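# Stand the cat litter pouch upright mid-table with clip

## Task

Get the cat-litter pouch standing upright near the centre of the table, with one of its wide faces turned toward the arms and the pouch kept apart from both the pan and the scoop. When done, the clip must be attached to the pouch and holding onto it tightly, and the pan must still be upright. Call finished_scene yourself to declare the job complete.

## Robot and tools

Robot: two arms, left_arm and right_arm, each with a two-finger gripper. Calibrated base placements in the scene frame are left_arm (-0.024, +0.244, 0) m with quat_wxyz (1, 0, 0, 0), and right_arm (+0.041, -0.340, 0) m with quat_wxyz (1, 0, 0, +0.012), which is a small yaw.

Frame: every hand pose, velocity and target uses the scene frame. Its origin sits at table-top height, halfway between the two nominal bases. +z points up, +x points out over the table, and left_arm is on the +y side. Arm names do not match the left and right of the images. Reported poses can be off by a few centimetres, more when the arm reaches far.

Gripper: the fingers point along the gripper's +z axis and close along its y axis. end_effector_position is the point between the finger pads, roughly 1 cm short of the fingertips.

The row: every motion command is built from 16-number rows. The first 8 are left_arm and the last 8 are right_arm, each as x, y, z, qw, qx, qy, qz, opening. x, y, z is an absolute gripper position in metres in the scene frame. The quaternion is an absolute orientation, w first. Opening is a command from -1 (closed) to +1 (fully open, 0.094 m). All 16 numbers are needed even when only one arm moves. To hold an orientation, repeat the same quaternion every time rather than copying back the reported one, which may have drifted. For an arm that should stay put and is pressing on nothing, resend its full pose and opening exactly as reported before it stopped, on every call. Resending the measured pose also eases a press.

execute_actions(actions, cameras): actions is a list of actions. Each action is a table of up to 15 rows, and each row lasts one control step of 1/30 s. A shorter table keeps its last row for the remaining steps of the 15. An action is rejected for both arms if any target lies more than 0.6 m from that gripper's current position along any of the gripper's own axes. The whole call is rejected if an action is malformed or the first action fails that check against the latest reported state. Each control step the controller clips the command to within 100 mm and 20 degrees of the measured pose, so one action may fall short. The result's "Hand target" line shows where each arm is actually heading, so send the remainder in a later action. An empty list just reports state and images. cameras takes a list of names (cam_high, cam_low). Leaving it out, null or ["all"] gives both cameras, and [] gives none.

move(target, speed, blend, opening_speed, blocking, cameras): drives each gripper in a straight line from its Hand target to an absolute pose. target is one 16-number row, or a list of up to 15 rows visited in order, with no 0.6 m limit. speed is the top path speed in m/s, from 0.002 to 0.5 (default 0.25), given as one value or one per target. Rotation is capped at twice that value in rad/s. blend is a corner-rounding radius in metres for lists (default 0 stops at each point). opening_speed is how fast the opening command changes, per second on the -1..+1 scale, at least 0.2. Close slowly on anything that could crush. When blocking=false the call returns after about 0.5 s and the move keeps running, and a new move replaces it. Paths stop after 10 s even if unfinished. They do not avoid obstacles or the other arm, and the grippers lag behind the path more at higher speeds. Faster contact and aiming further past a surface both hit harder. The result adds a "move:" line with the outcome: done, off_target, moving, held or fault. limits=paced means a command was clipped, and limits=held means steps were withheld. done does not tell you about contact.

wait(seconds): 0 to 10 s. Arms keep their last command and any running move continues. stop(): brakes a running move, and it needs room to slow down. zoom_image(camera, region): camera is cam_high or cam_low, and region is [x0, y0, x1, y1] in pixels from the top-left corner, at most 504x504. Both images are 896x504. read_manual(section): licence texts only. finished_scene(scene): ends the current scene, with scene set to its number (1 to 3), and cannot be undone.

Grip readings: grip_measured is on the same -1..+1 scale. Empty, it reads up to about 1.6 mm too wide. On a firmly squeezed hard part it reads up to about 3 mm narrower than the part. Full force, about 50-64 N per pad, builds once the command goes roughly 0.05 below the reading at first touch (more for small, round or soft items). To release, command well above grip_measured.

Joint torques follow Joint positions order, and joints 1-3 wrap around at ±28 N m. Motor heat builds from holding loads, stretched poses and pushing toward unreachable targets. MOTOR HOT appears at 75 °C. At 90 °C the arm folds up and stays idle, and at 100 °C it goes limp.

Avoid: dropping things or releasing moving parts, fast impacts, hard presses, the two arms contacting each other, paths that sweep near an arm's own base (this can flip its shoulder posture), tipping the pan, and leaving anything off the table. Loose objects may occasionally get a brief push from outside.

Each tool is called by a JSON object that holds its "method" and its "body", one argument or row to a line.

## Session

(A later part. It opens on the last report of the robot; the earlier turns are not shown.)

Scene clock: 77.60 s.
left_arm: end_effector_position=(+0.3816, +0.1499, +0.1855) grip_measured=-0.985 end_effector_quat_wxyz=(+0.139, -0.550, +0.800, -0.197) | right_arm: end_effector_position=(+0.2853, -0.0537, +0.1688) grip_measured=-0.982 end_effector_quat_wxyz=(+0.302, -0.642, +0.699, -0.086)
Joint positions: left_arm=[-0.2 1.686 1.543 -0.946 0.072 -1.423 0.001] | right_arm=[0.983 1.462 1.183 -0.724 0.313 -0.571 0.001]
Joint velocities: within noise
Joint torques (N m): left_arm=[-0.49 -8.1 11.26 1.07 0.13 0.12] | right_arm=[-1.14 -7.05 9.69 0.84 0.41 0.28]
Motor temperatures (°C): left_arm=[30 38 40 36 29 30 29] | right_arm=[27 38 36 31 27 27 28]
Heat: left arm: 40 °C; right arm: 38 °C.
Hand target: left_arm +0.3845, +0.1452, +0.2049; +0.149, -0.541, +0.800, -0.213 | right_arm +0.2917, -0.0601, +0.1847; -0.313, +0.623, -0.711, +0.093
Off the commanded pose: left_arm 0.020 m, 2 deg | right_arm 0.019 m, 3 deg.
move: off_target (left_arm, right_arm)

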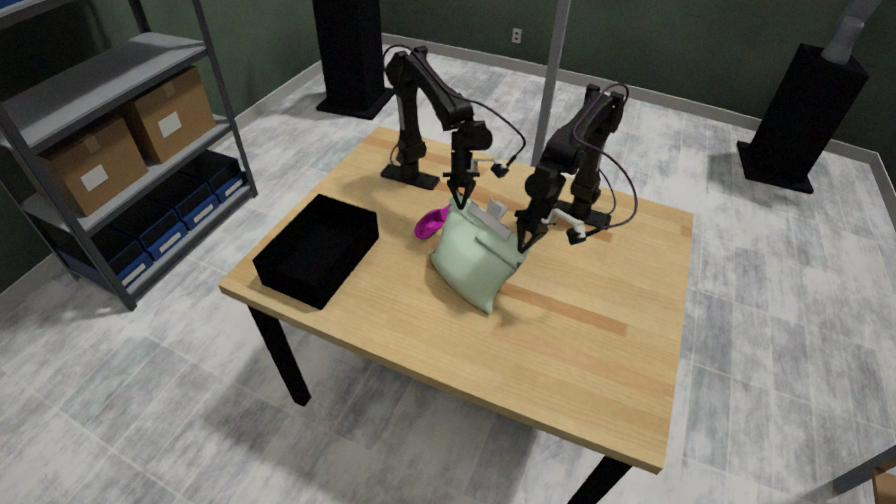

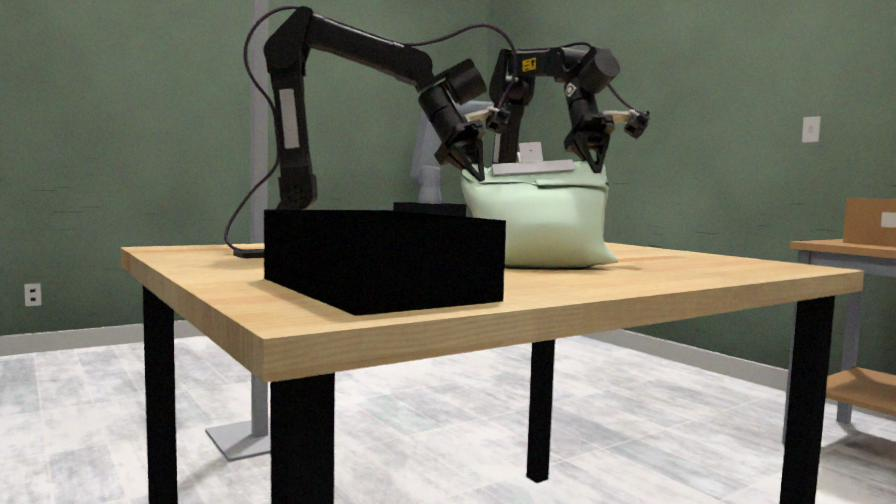

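{"method": "move", "body": {
  "target": [
    [0.335,0.150,0.325,0,-0.7071,0.7071,0,-1, 0.330,-0.074,0.325,0.183,-0.683,0.683,0.183,-1]
  ],
  "speed": 0.12,
  "cameras": ["cam_high","cam_low"]
}}

{"method": "zoom_image", "body": {
  "camera": "cam_high",
  "region": [380, 140, 580, 320]
}}

Scene clock: 81.30 s.
left_arm: end_effector_position=(+0.3351, +0.1521, +0.2887) grip_measured=-0.985 end_effector_quat_wxyz=(-0.088, +0.697, -0.696, +0.147) | right_arm: end_effector_position=(+0.3246, -0.0828, +0.3025) grip_measured=-0.983 end_effector_quat_wxyz=(-0.209, +0.664, -0.699, -0.164)
Joint positions: left_arm=[-0.255 1.809 2.194 -1.611 -0.004 -1.826 0.001] | right_arm=[0.525 1.833 2.218 -1.592 -0.405 -0.895 0.001]
Joint velocities: within noise
Joint torques (N m): left_arm=[-0.43 -11.29 9.73 1.31 -0.01 0] | right_arm=[-0.73 -8.05 9.46 1.11 -0.82 -0.08]
Motor temperatures (°C): left_arm=[30 39 41 36 29 30 29] | right_arm=[27 38 37 31 27 27 29]
Heat: left arm: 41 °C; right arm: 38 °C.
Hand target: left_arm +0.3336, +0.1504, +0.3234; -0.118, +0.687, -0.688, +0.200 | right_arm +0.3292, -0.0746, +0.3242; -0.252, +0.664, -0.682, -0.175
Off the commanded pose: left_arm 0.036 m, 20 deg | right_arm 0.025 m, 5 deg.
joint read past its limit (left arm) — joint 4 (wrist pitch), lower limit.
joint read past its limit (right arm) — joint 4 (wrist pitch), lower limit.
joint sent to its limit (left arm) — joint 4 (wrist pitch), lower limit. The joint targets are off in orientation, not in position.
joint sent to its limit (right arm) — joint 4 (wrist pitch), lower limit. The joint targets are off in orientation, not in position.
move: off_target (left_arm, right_arm)

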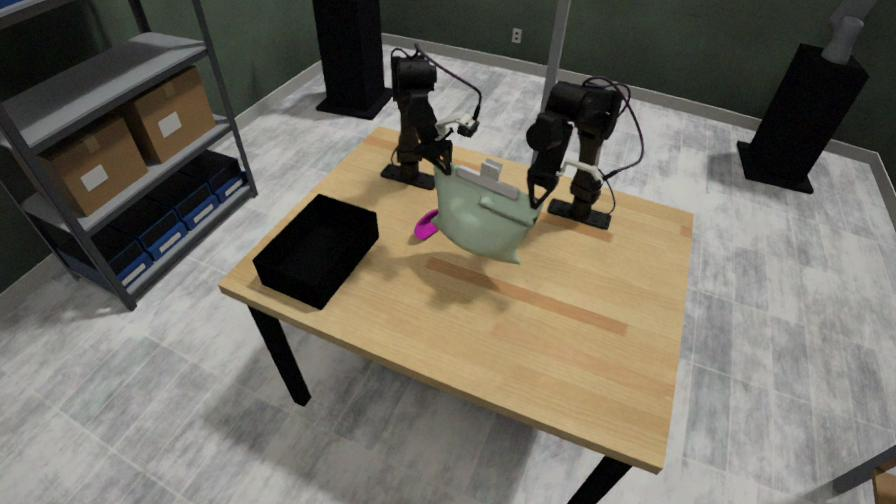

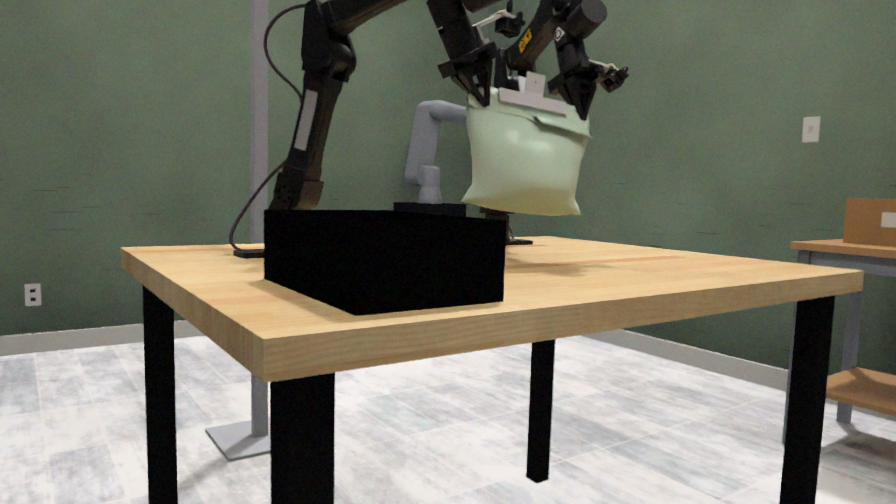

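Scaled by 2.520.

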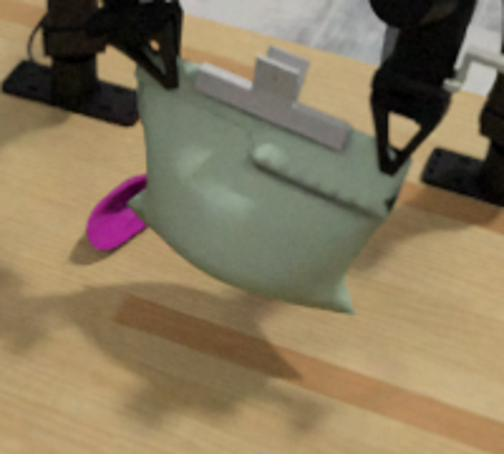

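{"method": "move", "body": {
  "target": [
    [0.350,0.167,0.282,0.1228,-0.6964,0.6964,-0.1228,-1, 0.385,-0.058,0.268,0.2988,-0.7045,0.6409,0.0616,-1]
  ],
  "speed": 0.08,
  "cameras": ["cam_high","cam_low"]
}}

{"method": "zoom_image", "body": {
  "camera": "cam_high",
  "region": [380, 140, 580, 320]
}}

{"method": "zoom_image", "body": {
  "camera": "cam_low",
  "region": [400, 60, 680, 320]
}}

Scene clock: 84.73 s.
left_arm: end_effector_position=(+0.3455, +0.1706, +0.2668) grip_measured=-0.985 end_effector_quat_wxyz=(-0.111, +0.702, -0.697, +0.092) | right_arm: end_effector_position=(+0.3837, -0.0575, +0.2534) grip_measured=-0.983 end_effector_quat_wxyz=(-0.272, +0.702, -0.653, -0.083)
Joint positions: left_arm=[-0.244 1.861 2.179 -1.615 -0.095 -1.809 0.001] | right_arm=[0.549 1.833 1.96 -1.19 -0.287 -0.995 0.001]
Joint velocities: within noise
Joint torques (N m): left_arm=[-0.01 -9.57 7.3 1.24 0.08 0.05] | right_arm=[0.9 -11.97 5.34 1.41 0.15 -0.22]
Motor temperatures (°C): left_arm=[30 39 40 36 29 30 29] | right_arm=[27 40 37 32 27 27 29]
Heat: left arm: 40 °C; right arm: 40 °C.
Hand target: left_arm +0.3498, +0.1670, +0.2817; -0.124, +0.696, -0.696, +0.124 | right_arm +0.3847, -0.0581, +0.2681; -0.298, +0.704, -0.641, -0.062
Off the commanded pose: left_arm 0.016 m, 4 deg | right_arm 0.015 m, 4 deg.
joint read past its limit (left arm) — joint 4 (wrist pitch), lower limit.
joint sent to its limit (left arm) — joint 4 (wrist pitch), lower limit. The joint targets still meet the commanded pose.
move: off_target (left_arm, right_arm)

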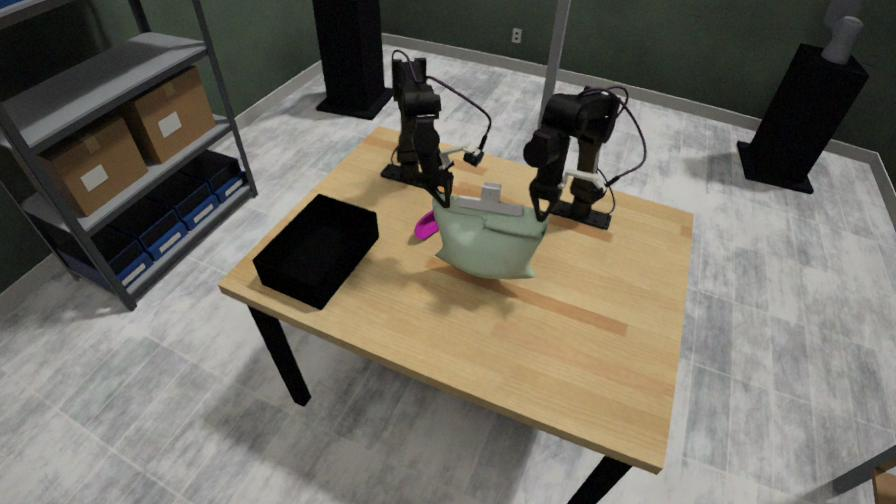

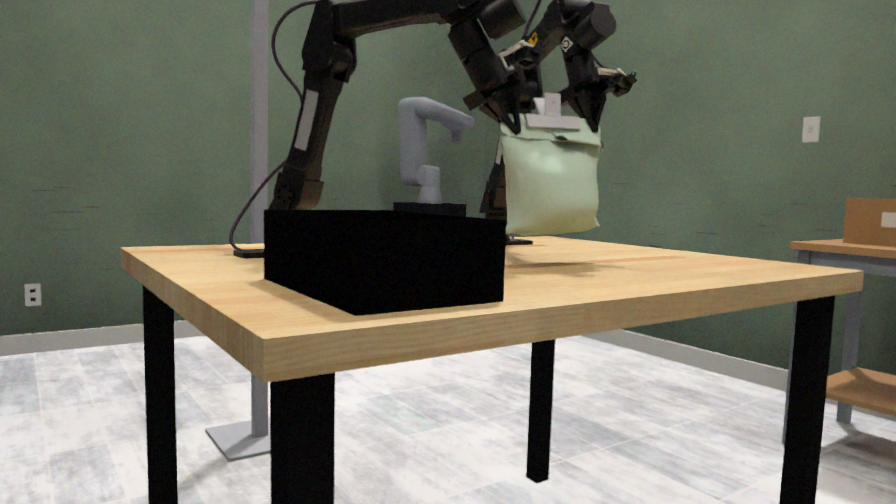

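Scaled by 2.520.

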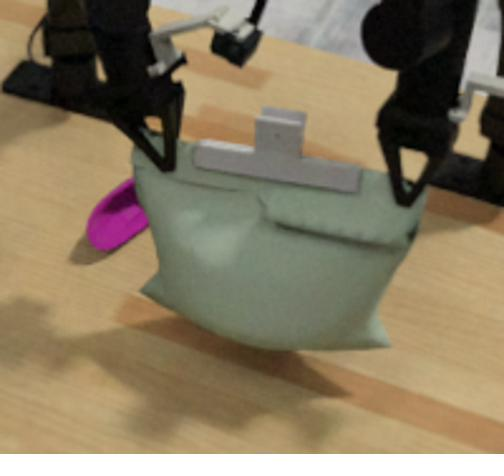

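Scaled by 1.800.

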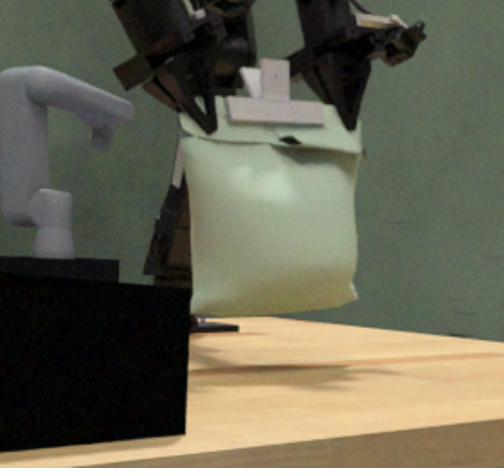

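{"method": "move", "body": {
  "target": [
    [0.329,0.139,0.245,0.1228,-0.6964,0.6964,-0.1228,-1, 0.326,-0.086,0.245,0.2988,-0.7045,0.6409,0.0616,-1]
  ],
  "speed": 0.08,
  "cameras": ["cam_high","cam_low"]
}}

{"method": "zoom_image", "body": {
  "camera": "cam_high",
  "region": [380, 140, 580, 320]
}}

{"method": "zoom_image", "body": {
  "camera": "cam_low",
  "region": [400, 60, 680, 320]
}}

Scene clock: 86.97 s.
left_arm: end_effector_position=(+0.3257, +0.1386, +0.2198) grip_measured=-0.985 end_effector_quat_wxyz=(-0.093, +0.700, -0.703, +0.082) | right_arm: end_effector_position=(+0.3219, -0.0927, +0.2228) grip_measured=-0.983 end_effector_quat_wxyz=(-0.251, +0.710, -0.654, -0.069)
Joint positions: left_arm=[-0.343 1.764 1.86 -1.438 -0.096 -1.899 0.001] | right_arm=[0.582 1.552 1.539 -1.085 -0.238 -0.989 0.001]
Joint velocities: within noise
Joint torques (N m): left_arm=[-0.4 -12.22 6.79 1.21 -0.31 -0.02] | right_arm=[0.72 -10.1 6.35 1.5 -0.19 0.04]
Motor temperatures (°C): left_arm=[30 40 40 36 29 30 29] | right_arm=[27 41 37 32 27 27 29]
Heat: left arm: 40 °C; right arm: 41 °C.
Hand target: left_arm +0.3279, +0.1393, +0.2450; -0.122, +0.697, -0.696, +0.122 | right_arm +0.3250, -0.0869, +0.2456; -0.298, +0.705, -0.641, -0.062
Off the commanded pose: left_arm 0.025 m, 6 deg | right_arm 0.024 m, 6 deg.
move: off_target (left_arm, right_arm)

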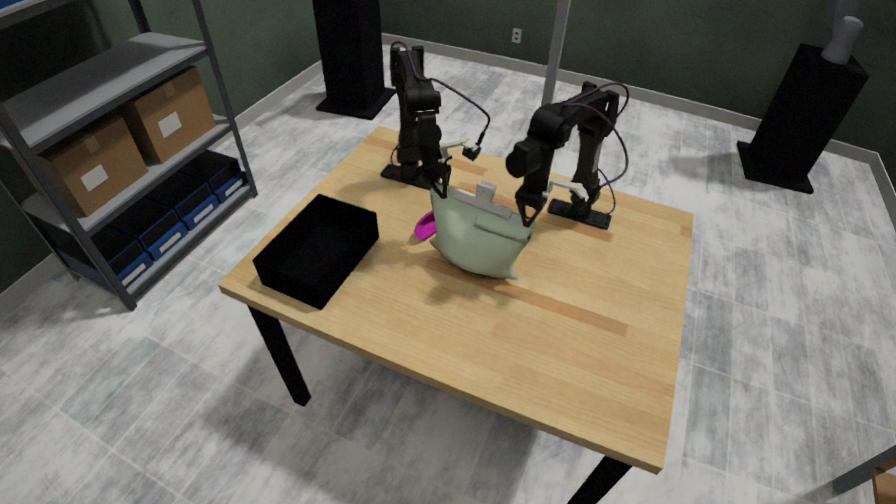

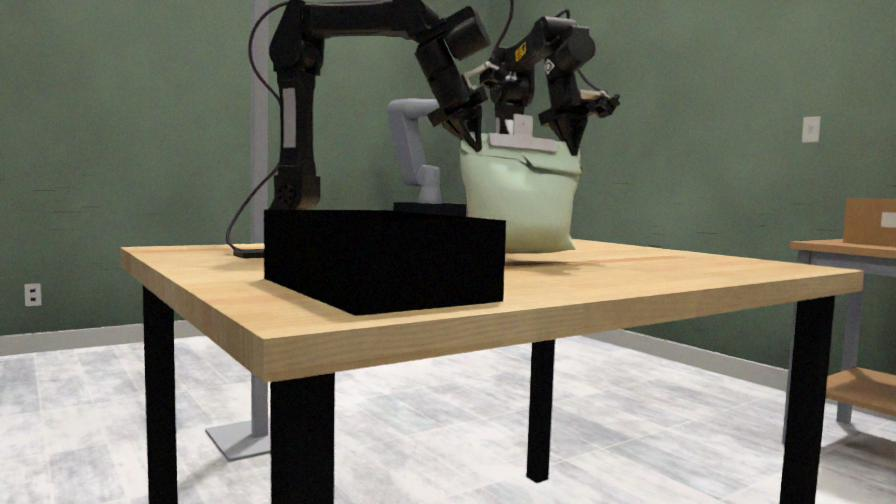

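Scaled by 2.520.

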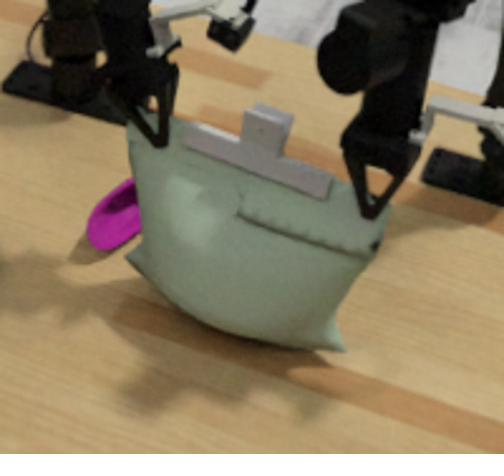

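Scaled by 1.800.

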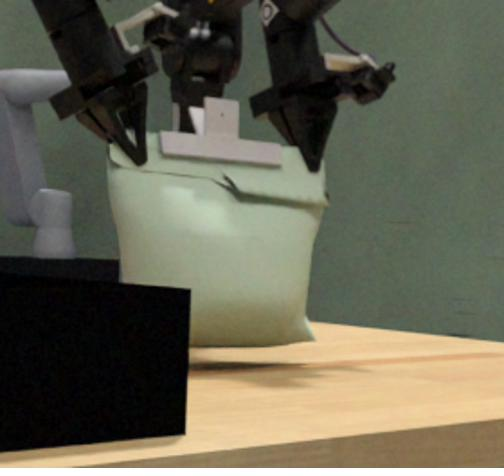

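{"method": "move", "body": {
  "target": [
    [0.327,0.139,0.222,0.1228,-0.6964,0.6964,-0.1228,-1, 0.330,-0.086,0.222,0.2988,-0.7045,0.6409,0.0616,-1]
  ],
  "speed": 0.05,
  "cameras": ["cam_high","cam_low"]
}}

{"method": "zoom_image", "body": {
  "camera": "cam_low",
  "region": [400, 60, 680, 320]
}}

Scene clock: 88.30 s.
left_arm: end_effector_position=(+0.3216, +0.1401, +0.1985) grip_measured=-0.985 end_effector_quat_wxyz=(-0.093, +0.701, -0.702, +0.082) | right_arm: end_effector_position=(+0.3232, -0.0913, +0.2021) grip_measured=-0.983 end_effector_quat_wxyz=(-0.253, +0.710, -0.654, -0.070)
Joint positions: left_arm=[-0.343 1.72 1.72 -1.341 -0.096 -1.901 0.001] | right_arm=[0.582 1.54 1.442 -0.995 -0.241 -0.989 0.001]
Joint velocities: within noise
Joint torques (N m): left_arm=[-0.54 -11.89 6.87 1.26 -0.33 -0.04] | right_arm=[-0.09 -9.55 6.23 1.6 -0.22 -0.03]
Motor temperatures (°C): left_arm=[30 40 40 35 29 30 29] | right_arm=[27 41 37 33 26 27 29]
Heat: left arm: 40 °C; right arm: 41 °C.
Hand target: left_arm +0.3261, +0.1392, +0.2221; -0.122, +0.697, -0.696, +0.122 | right_arm +0.3293, -0.0866, +0.2224; -0.298, +0.705, -0.641, -0.062
Off the commanded pose: left_arm 0.024 m, 6 deg | right_arm 0.022 m, 6 deg.
move: off_target (left_arm, right_arm)

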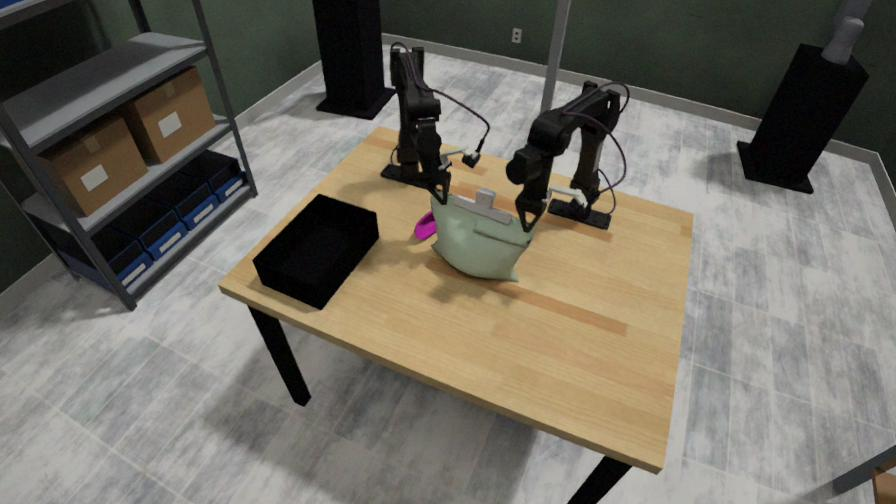

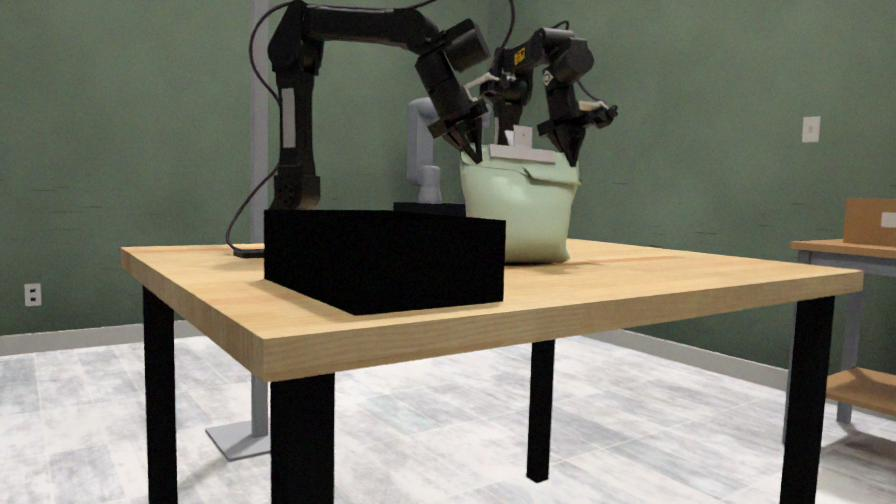

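Scaled by 1.800.

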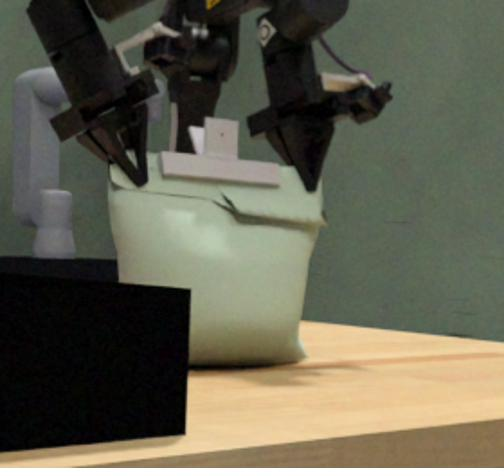

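{"method": "move", "body": {
  "target": [
    [0.327,0.139,0.202,0.1228,-0.6964,0.6964,-0.1228,-1, 0.330,-0.086,0.202,0.2988,-0.7045,0.6409,0.0616,-1]
  ],
  "speed": 0.04,
  "cameras": ["cam_low"]
}}

{"method": "zoom_image", "body": {
  "camera": "cam_low",
  "region": [400, 60, 680, 320]
}}

Scene clock: 89.43 s.
left_arm: end_effector_position=(+0.3269, +0.1393, +0.1895) grip_measured=-0.985 end_effector_quat_wxyz=(-0.106, +0.700, -0.699, +0.104) | right_arm: end_effector_position=(+0.3264, -0.0908, +0.1927) grip_measured=-0.983 end_effector_quat_wxyz=(-0.270, +0.708, -0.650, -0.062)
Joint positions: left_arm=[-0.343 1.683 1.628 -1.236 -0.102 -1.901 0.001] | right_arm=[0.581 1.515 1.364 -0.905 -0.233 -0.989 0.001]
Joint velocities: within noise
Joint torques (N m): left_arm=[-0.65 -10.04 6.2 1.12 -0.22 -0.02] | right_arm=[-0.21 -8.27 5.05 1.61 -0.32 -0.03]
Motor temperatures (°C): left_arm=[30 40 40 35 29 30 29] | right_arm=[27 41 37 33 26 27 29]
Heat: left arm: 40 °C; right arm: 41 °C.
Hand target: left_arm +0.3269, +0.1390, +0.2020; -0.122, +0.697, -0.696, +0.123 | right_arm +0.3298, -0.0863, +0.2023; -0.298, +0.705, -0.641, -0.061
Off the commanded pose: left_arm 0.012 m, 3 deg | right_arm 0.011 m, 3 deg.
move: off_target (left_arm, right_arm)
Images, in order (width x height): cam_low 896x504.

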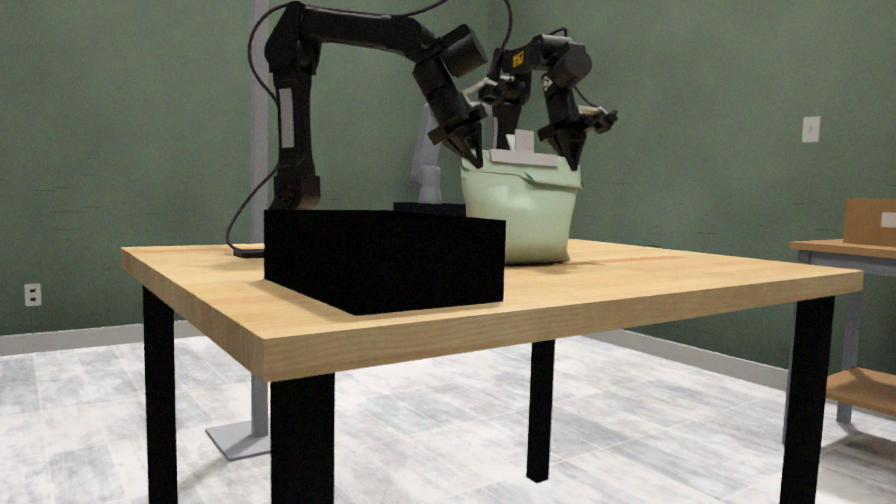

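Scaled by 1.800.

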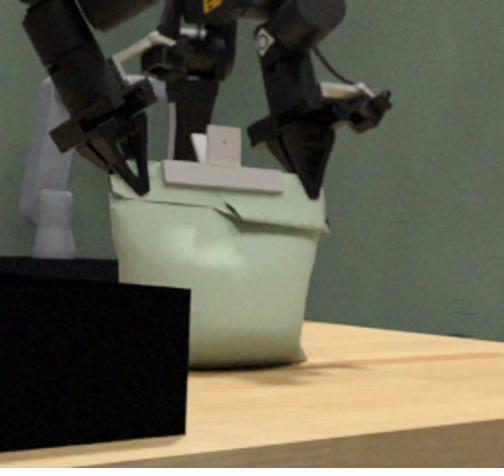

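{"method": "move", "body": {
  "target": [
    [0.327,0.139,0.185,0.1228,-0.6964,0.6964,-0.1228,-1, 0.330,-0.086,0.186,0.2988,-0.7045,0.6409,0.0616,-1]
  ],
  "speed": 0.04,
  "cameras": ["cam_low","cam_high"]
}}

{"method": "zoom_image", "body": {
  "camera": "cam_low",
  "region": [400, 60, 680, 320]
}}

{"method": "zoom_image", "body": {
  "camera": "cam_high",
  "region": [380, 140, 580, 320]
}}

Scene clock: 90.53 s.
left_arm: end_effector_position=(+0.3315, +0.1393, +0.1808) grip_measured=-0.985 end_effector_quat_wxyz=(-0.118, +0.699, -0.695, +0.118) | right_arm: end_effector_position=(+0.3309, -0.0902, +0.1848) grip_measured=-0.983 end_effector_quat_wxyz=(-0.285, +0.705, -0.647, -0.053)
Joint positions: left_arm=[-0.343 1.659 1.555 -1.15 -0.111 -1.901 0.001] | right_arm=[0.581 1.499 1.303 -0.826 -0.222 -0.989 0.001]
Joint velocities: within noise
Joint torques (N m): left_arm=[-0.54 -8.79 5.49 1.02 -0.14 -0.01] | right_arm=[-0.31 -6.95 4.86 1.47 -0.39 -0.07]
Motor temperatures (°C): left_arm=[30 40 40 35 29 30 29] | right_arm=[27 41 37 33 26 27 29]
Heat: left arm: 40 °C; right arm: 41 °C.
Hand target: left_arm +0.3271, +0.1390, +0.1850; -0.123, +0.696, -0.696, +0.123 | right_arm +0.3299, -0.0861, +0.1860; -0.298, +0.705, -0.641, -0.061
Off the commanded pose: left_arm 0.006 m, 1 deg | right_arm 0.004 m, 2 deg.
move: done

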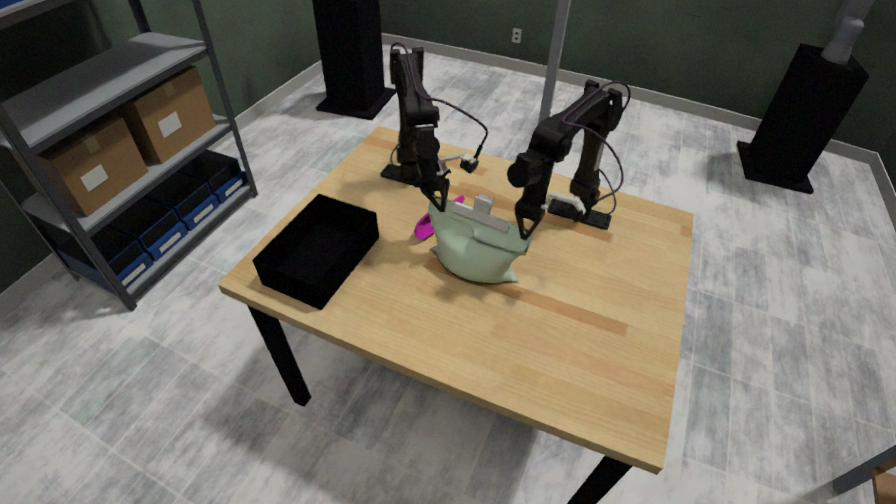

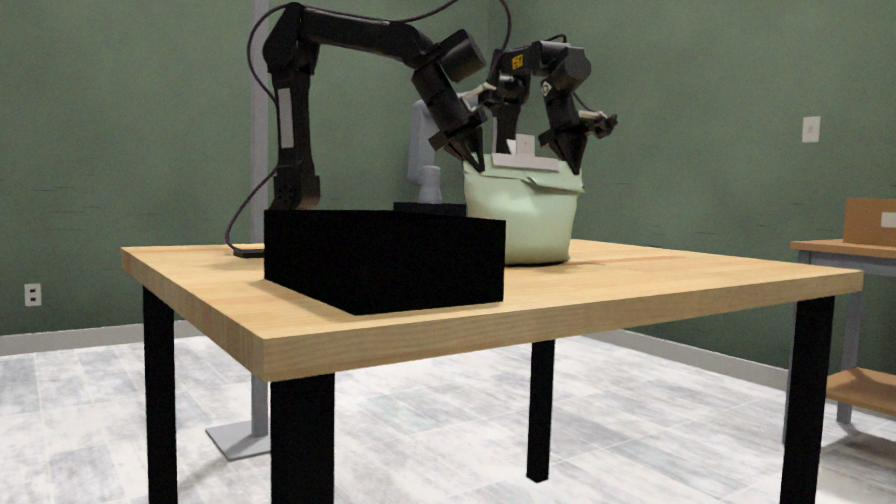

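Scaled by 1.800.

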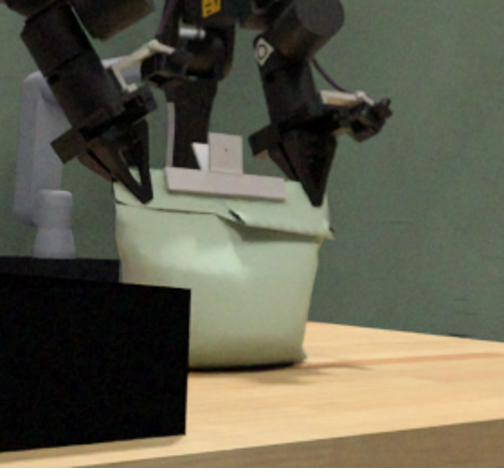

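Scaled by 2.520.

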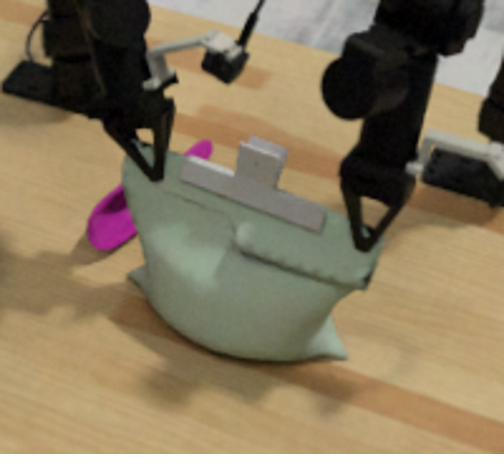

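{"method": "move", "body": {
  "target": [
    [0.327,0.139,0.168,0.1228,-0.6964,0.6964,-0.1228,-1, 0.330,-0.086,0.170,0.2988,-0.7045,0.6409,0.0616,-1]
  ],
  "speed": 0.04,
  "cameras": ["cam_low","cam_high"]
}}

{"method": "zoom_image", "body": {
  "camera": "cam_low",
  "region": [400, 60, 680, 320]
}}

{"method": "zoom_image", "body": {
  "camera": "cam_high",
  "region": [380, 140, 580, 320]
}}

Scene clock: 91.60 s.
left_arm: end_effector_position=(+0.3331, +0.1399, +0.1664) grip_measured=-0.985 end_effector_quat_wxyz=(-0.123, +0.699, -0.694, +0.122) | right_arm: end_effector_position=(+0.3375, -0.0894, +0.1769) grip_measured=-0.983 end_effector_quat_wxyz=(-0.302, +0.701, -0.644, -0.042)
Joint positions: left_arm=[-0.343 1.647 1.48 -1.075 -0.117 -1.901 0.001] | right_arm=[0.579 1.49 1.245 -0.739 -0.208 -0.989 0.001]
Joint velocities: within noise
Joint torques (N m): left_arm=[-0.64 -8.42 5.45 1 -0.1 0] | right_arm=[0.09 -6.31 4.64 1.32 -0.54 0]
Motor temperatures (°C): left_arm=[30 40 40 35 29 30 29] | right_arm=[27 41 37 33 26 27 29]
Heat: left arm: 40 °C; right arm: 41 °C.
Hand target: left_arm +0.3271, +0.1390, +0.1679; -0.123, +0.696, -0.696, +0.123 | right_arm +0.3300, -0.0861, +0.1702; -0.298, +0.705, -0.641, -0.061
Off the commanded pose: left_arm 0.006 m, 0 deg | right_arm 0.011 m, 2 deg.
move: off_target (right_arm)

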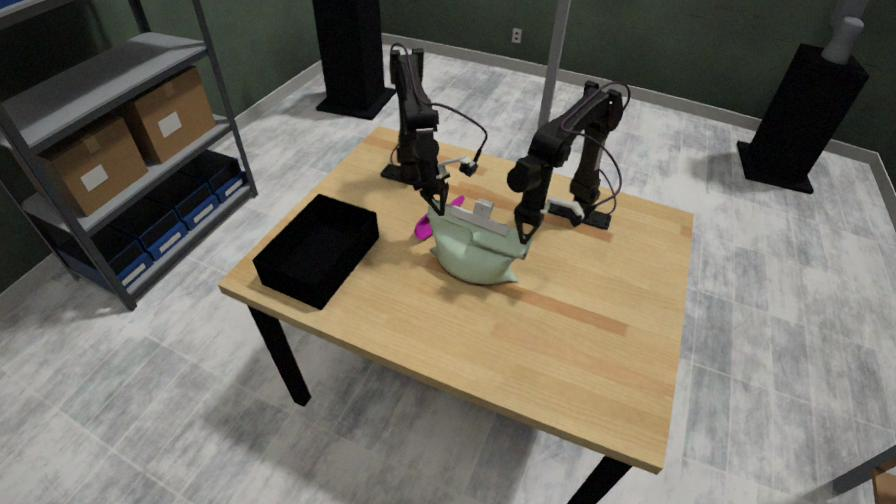

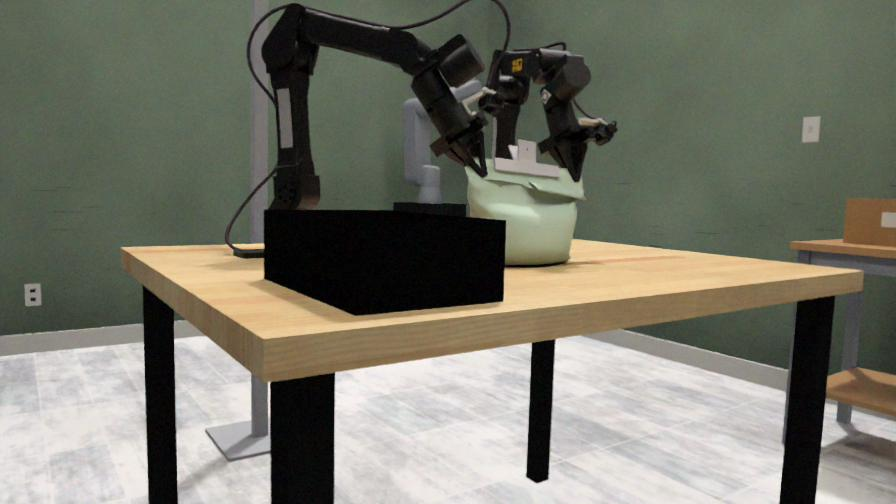

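Scaled by 1.800.

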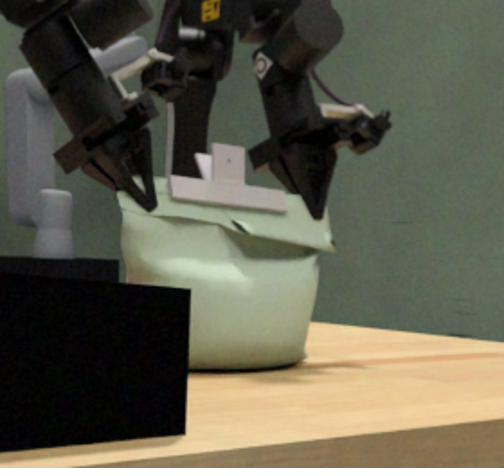

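Scaled by 2.520.

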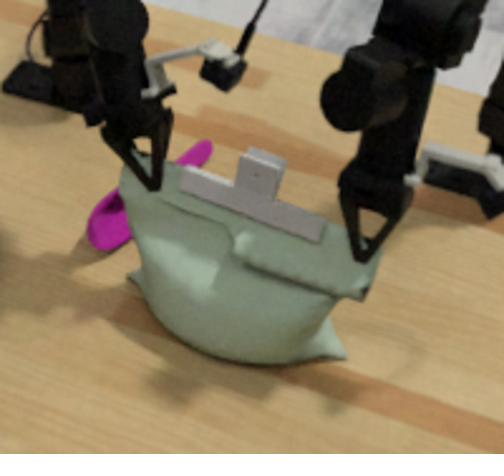

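{"method": "move", "body": {
  "target": [
    [0.327,0.139,0.168,0.1228,-0.6964,0.6964,-0.1228,-0.5, 0.330,-0.086,0.170,0.2988,-0.7045,0.6409,0.0616,-0.5]
  ],
  "speed": 0.04,
  "opening_speed": 0.8,
  "cameras": ["cam_low","cam_high"]
}}

{"method": "zoom_image", "body": {
  "camera": "cam_low",
  "region": [400, 60, 680, 320]
}}

{"method": "zoom_image", "body": {
  "camera": "cam_high",
  "region": [380, 140, 580, 320]
}}

Scene clock: 92.70 s.
left_arm: end_effector_position=(+0.3330, +0.1397, +0.1664) grip_measured=-0.502 end_effector_quat_wxyz=(-0.122, +0.699, -0.694, +0.122) | right_arm: end_effector_position=(+0.3351, -0.0871, +0.1755) grip_measured=-0.502 end_effector_quat_wxyz=(-0.302, +0.703, -0.642, -0.051)
Joint positions: left_arm=[-0.343 1.647 1.48 -1.075 -0.116 -1.901 0.023] | right_arm=[0.579 1.49 1.237 -0.733 -0.227 -0.989 0.023]
Joint velocities: within noise
Joint torques (N m): left_arm=[-0.66 -8.34 5.6 0.95 -0.11 0.01] | right_arm=[0.05 -6.39 5.09 1.27 -0.36 0]
Motor temperatures (°C): left_arm=[30 40 39 35 29 30 29] | right_arm=[27 41 37 33 26 27 29]
Heat: left arm: 40 °C; right arm: 41 °C.
Hand target: left_arm +0.3271, +0.1390, +0.1679; -0.123, +0.696, -0.696, +0.123 | right_arm +0.3300, -0.0860, +0.1701; -0.299, +0.705, -0.641, -0.062
Off the commanded pose: left_arm 0.006 m, 0 deg | right_arm 0.008 m, 1 deg.
move: done

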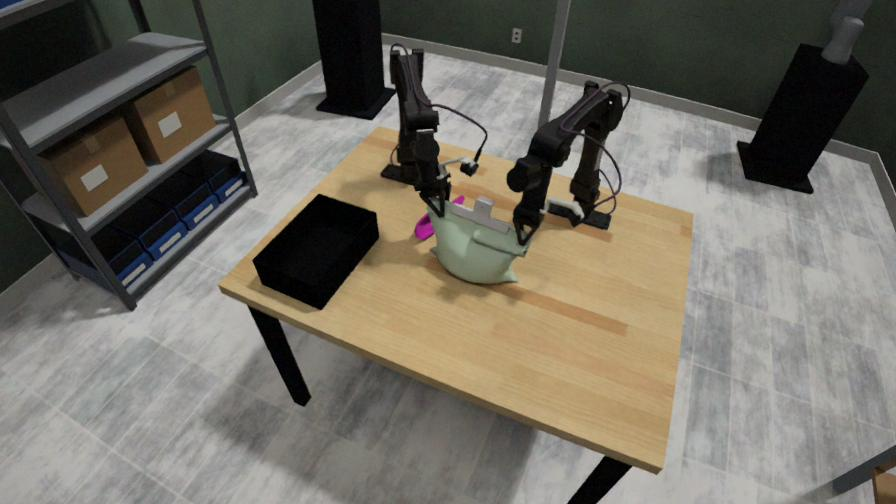

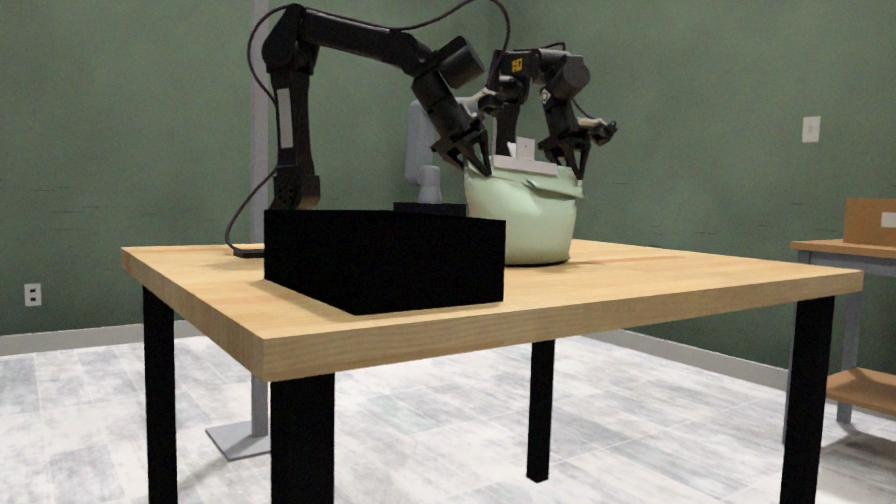

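Scaled by 1.800.

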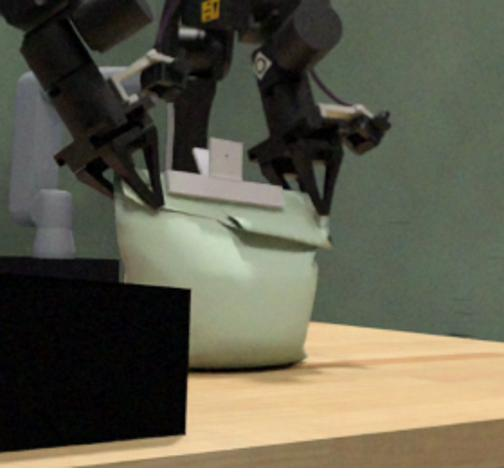

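Scaled by 2.520.

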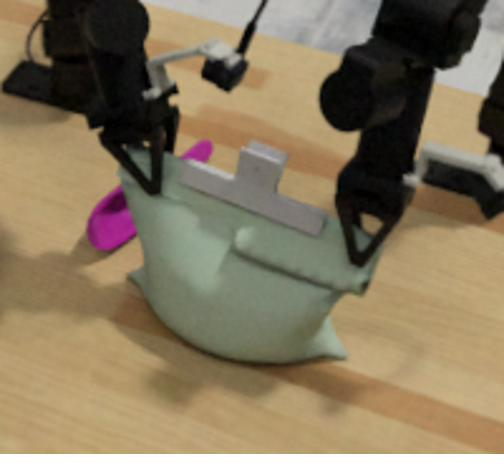

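{"method": "move", "body": {
  "target": [
    [0.300,0.139,0.255,0.1228,-0.6964,0.6964,-0.1228,-0.3, 0.302,-0.132,0.245,0.2988,-0.7045,0.6409,0.0616,-0.3]
  ],
  "speed": 0.08,
  "opening_speed": 0.5,
  "cameras": ["cam_low","cam_high"]
}}

{"method": "zoom_image", "body": {
  "camera": "cam_low",
  "region": [400, 60, 680, 320]
}}

{"method": "zoom_image", "body": {
  "camera": "cam_high",
  "region": [380, 140, 580, 320]
}}

Scene clock: 94.73 s.
left_arm: end_effector_position=(+0.3034, +0.1375, +0.2465) grip_measured=-0.301 end_effector_quat_wxyz=(-0.116, +0.697, -0.697, +0.121) | right_arm: end_effector_position=(+0.3037, -0.1318, +0.2313) grip_measured=-0.302 end_effector_quat_wxyz=(-0.285, +0.706, -0.645, -0.058)
Joint positions: left_arm=[-0.378 1.627 1.791 -1.418 -0.116 -1.931 0.033] | right_arm=[0.497 1.361 1.374 -1.053 -0.275 -1.065 0.033]
Joint velocities: within noise
Joint torques (N m): left_arm=[-0.39 -6.87 8.18 0.81 -0.22 0.02] | right_arm=[-0.92 -5.87 8.84 0.9 -0.36 -0.04]
Motor temperatures (°C): left_arm=[30 40 40 35 29 30 29] | right_arm=[27 41 37 33 26 27 29]
Heat: left arm: 40 °C; right arm: 41 °C.
Hand target: left_arm +0.3000, +0.1390, +0.2549; -0.123, +0.696, -0.696, +0.123 | right_arm +0.3019, -0.1321, +0.2448; -0.299, +0.704, -0.641, -0.061
Off the commanded pose: left_arm 0.009 m, 1 deg | right_arm 0.014 m, 2 deg.
move: off_target (right_arm)

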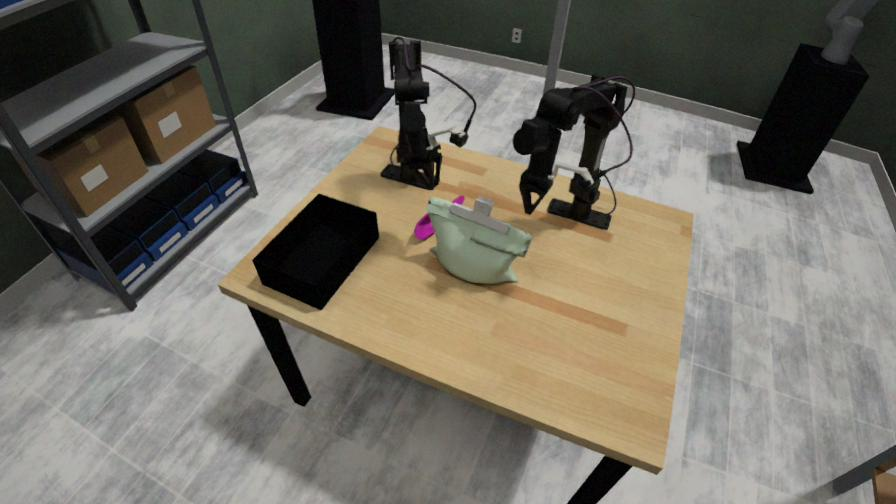

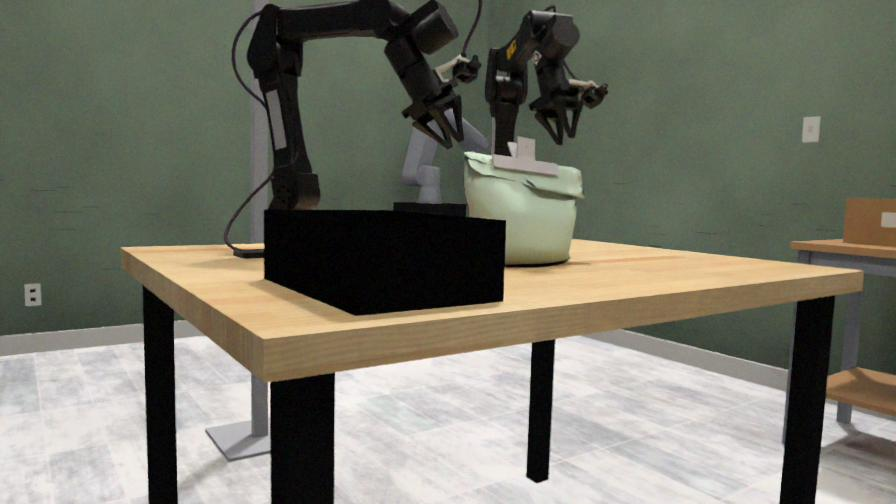

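Scaled by 1.800.

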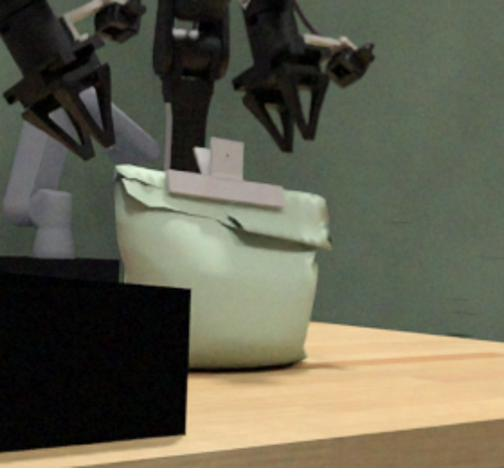

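Scaled by 2.520.

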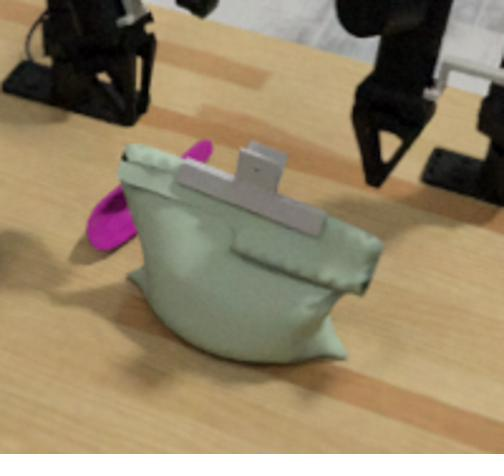

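{"method": "move", "body": {
  "target": [
    [0.328,0.139,0.170,0.1228,-0.6964,0.6964,-0.1228,-0.3, 0.331,-0.087,0.172,0.2988,-0.7045,0.6409,0.0616,-0.3],
    [0.328,0.139,0.170,0.1228,-0.6964,0.6964,-0.1228,-1, 0.331,-0.087,0.172,0.2988,-0.7045,0.6409,0.0616,-1]
  ],
  "speed": 0.08,
  "opening_speed": 0.8,
  "cameras": ["cam_low","cam_high"]
}}

{"method": "zoom_image", "body": {
  "camera": "cam_high",
  "region": [380, 140, 580, 320]
}}

Scene clock: 100.20 s.
left_arm: end_effector_position=(+0.3291, +0.1355, +0.1750) grip_measured=-0.986 end_effector_quat_wxyz=(-0.123, +0.696, -0.695, +0.131) | right_arm: end_effector_position=(+0.3351, -0.0887, +0.1806) grip_measured=-0.983 end_effector_quat_wxyz=(-0.308, +0.704, -0.638, -0.054)
Joint positions: left_arm=[-0.356 1.627 1.488 -1.089 -0.114 -1.909 0.001] | right_arm=[0.569 1.48 1.243 -0.741 -0.243 -1.001 0.001]
Joint velocities: within noise
Joint torques (N m): left_arm=[0.4 -6.27 5.86 1.04 -0.11 0.07] | right_arm=[0.32 -5.39 5.48 1.25 -0.23 0.12]
Motor temperatures (°C): left_arm=[30 39 39 35 29 30 29] | right_arm=[27 40 37 33 26 27 29]
Heat: left arm: 39 °C; right arm: 40 °C.
Hand target: left_arm +0.3279, +0.1390, +0.1701; -0.123, +0.696, -0.696, +0.123 | right_arm +0.3310, -0.0871, +0.1721; -0.299, +0.704, -0.641, -0.061
Off the commanded pose: left_arm 0.006 m, 1 deg | right_arm 0.010 m, 1 deg.
move: done

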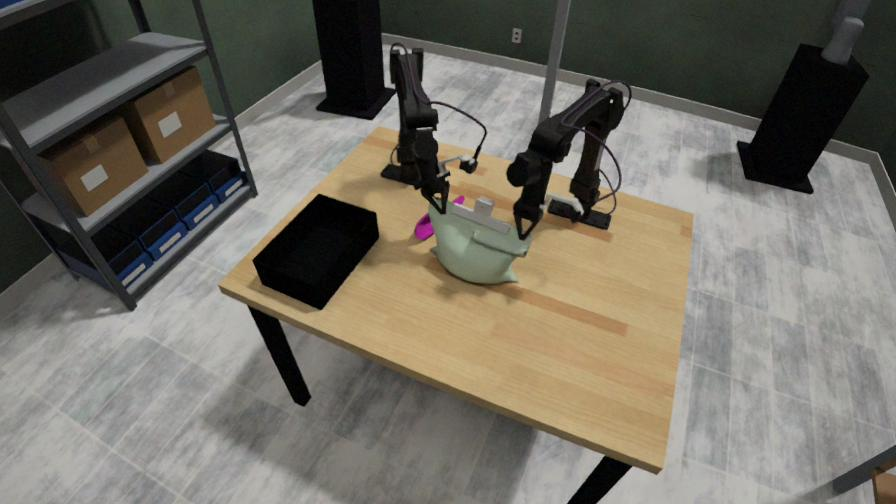

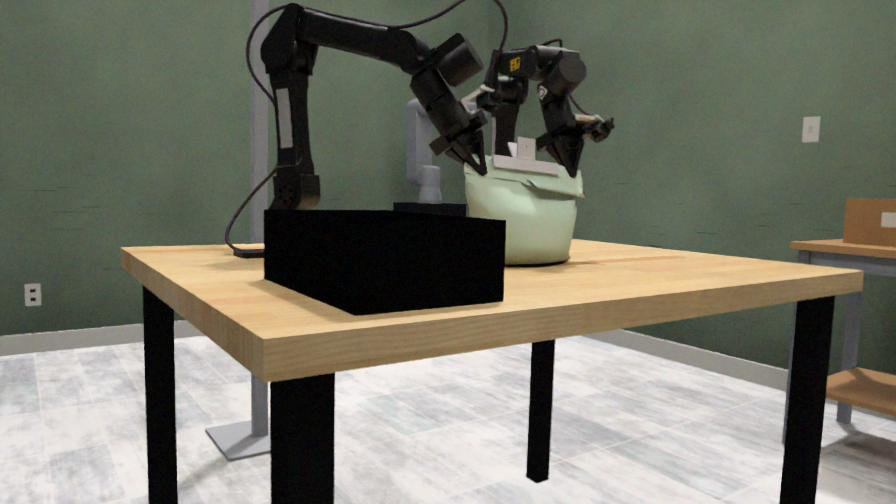

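Scaled by 2.520.

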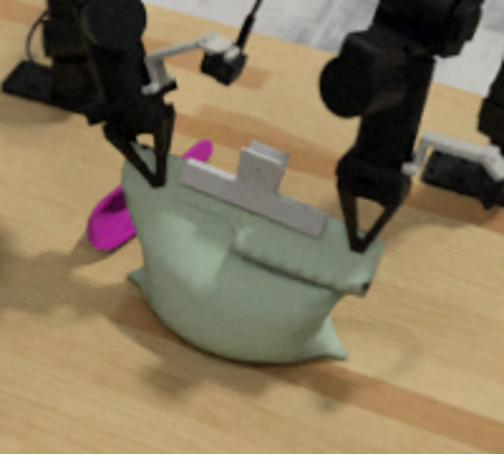

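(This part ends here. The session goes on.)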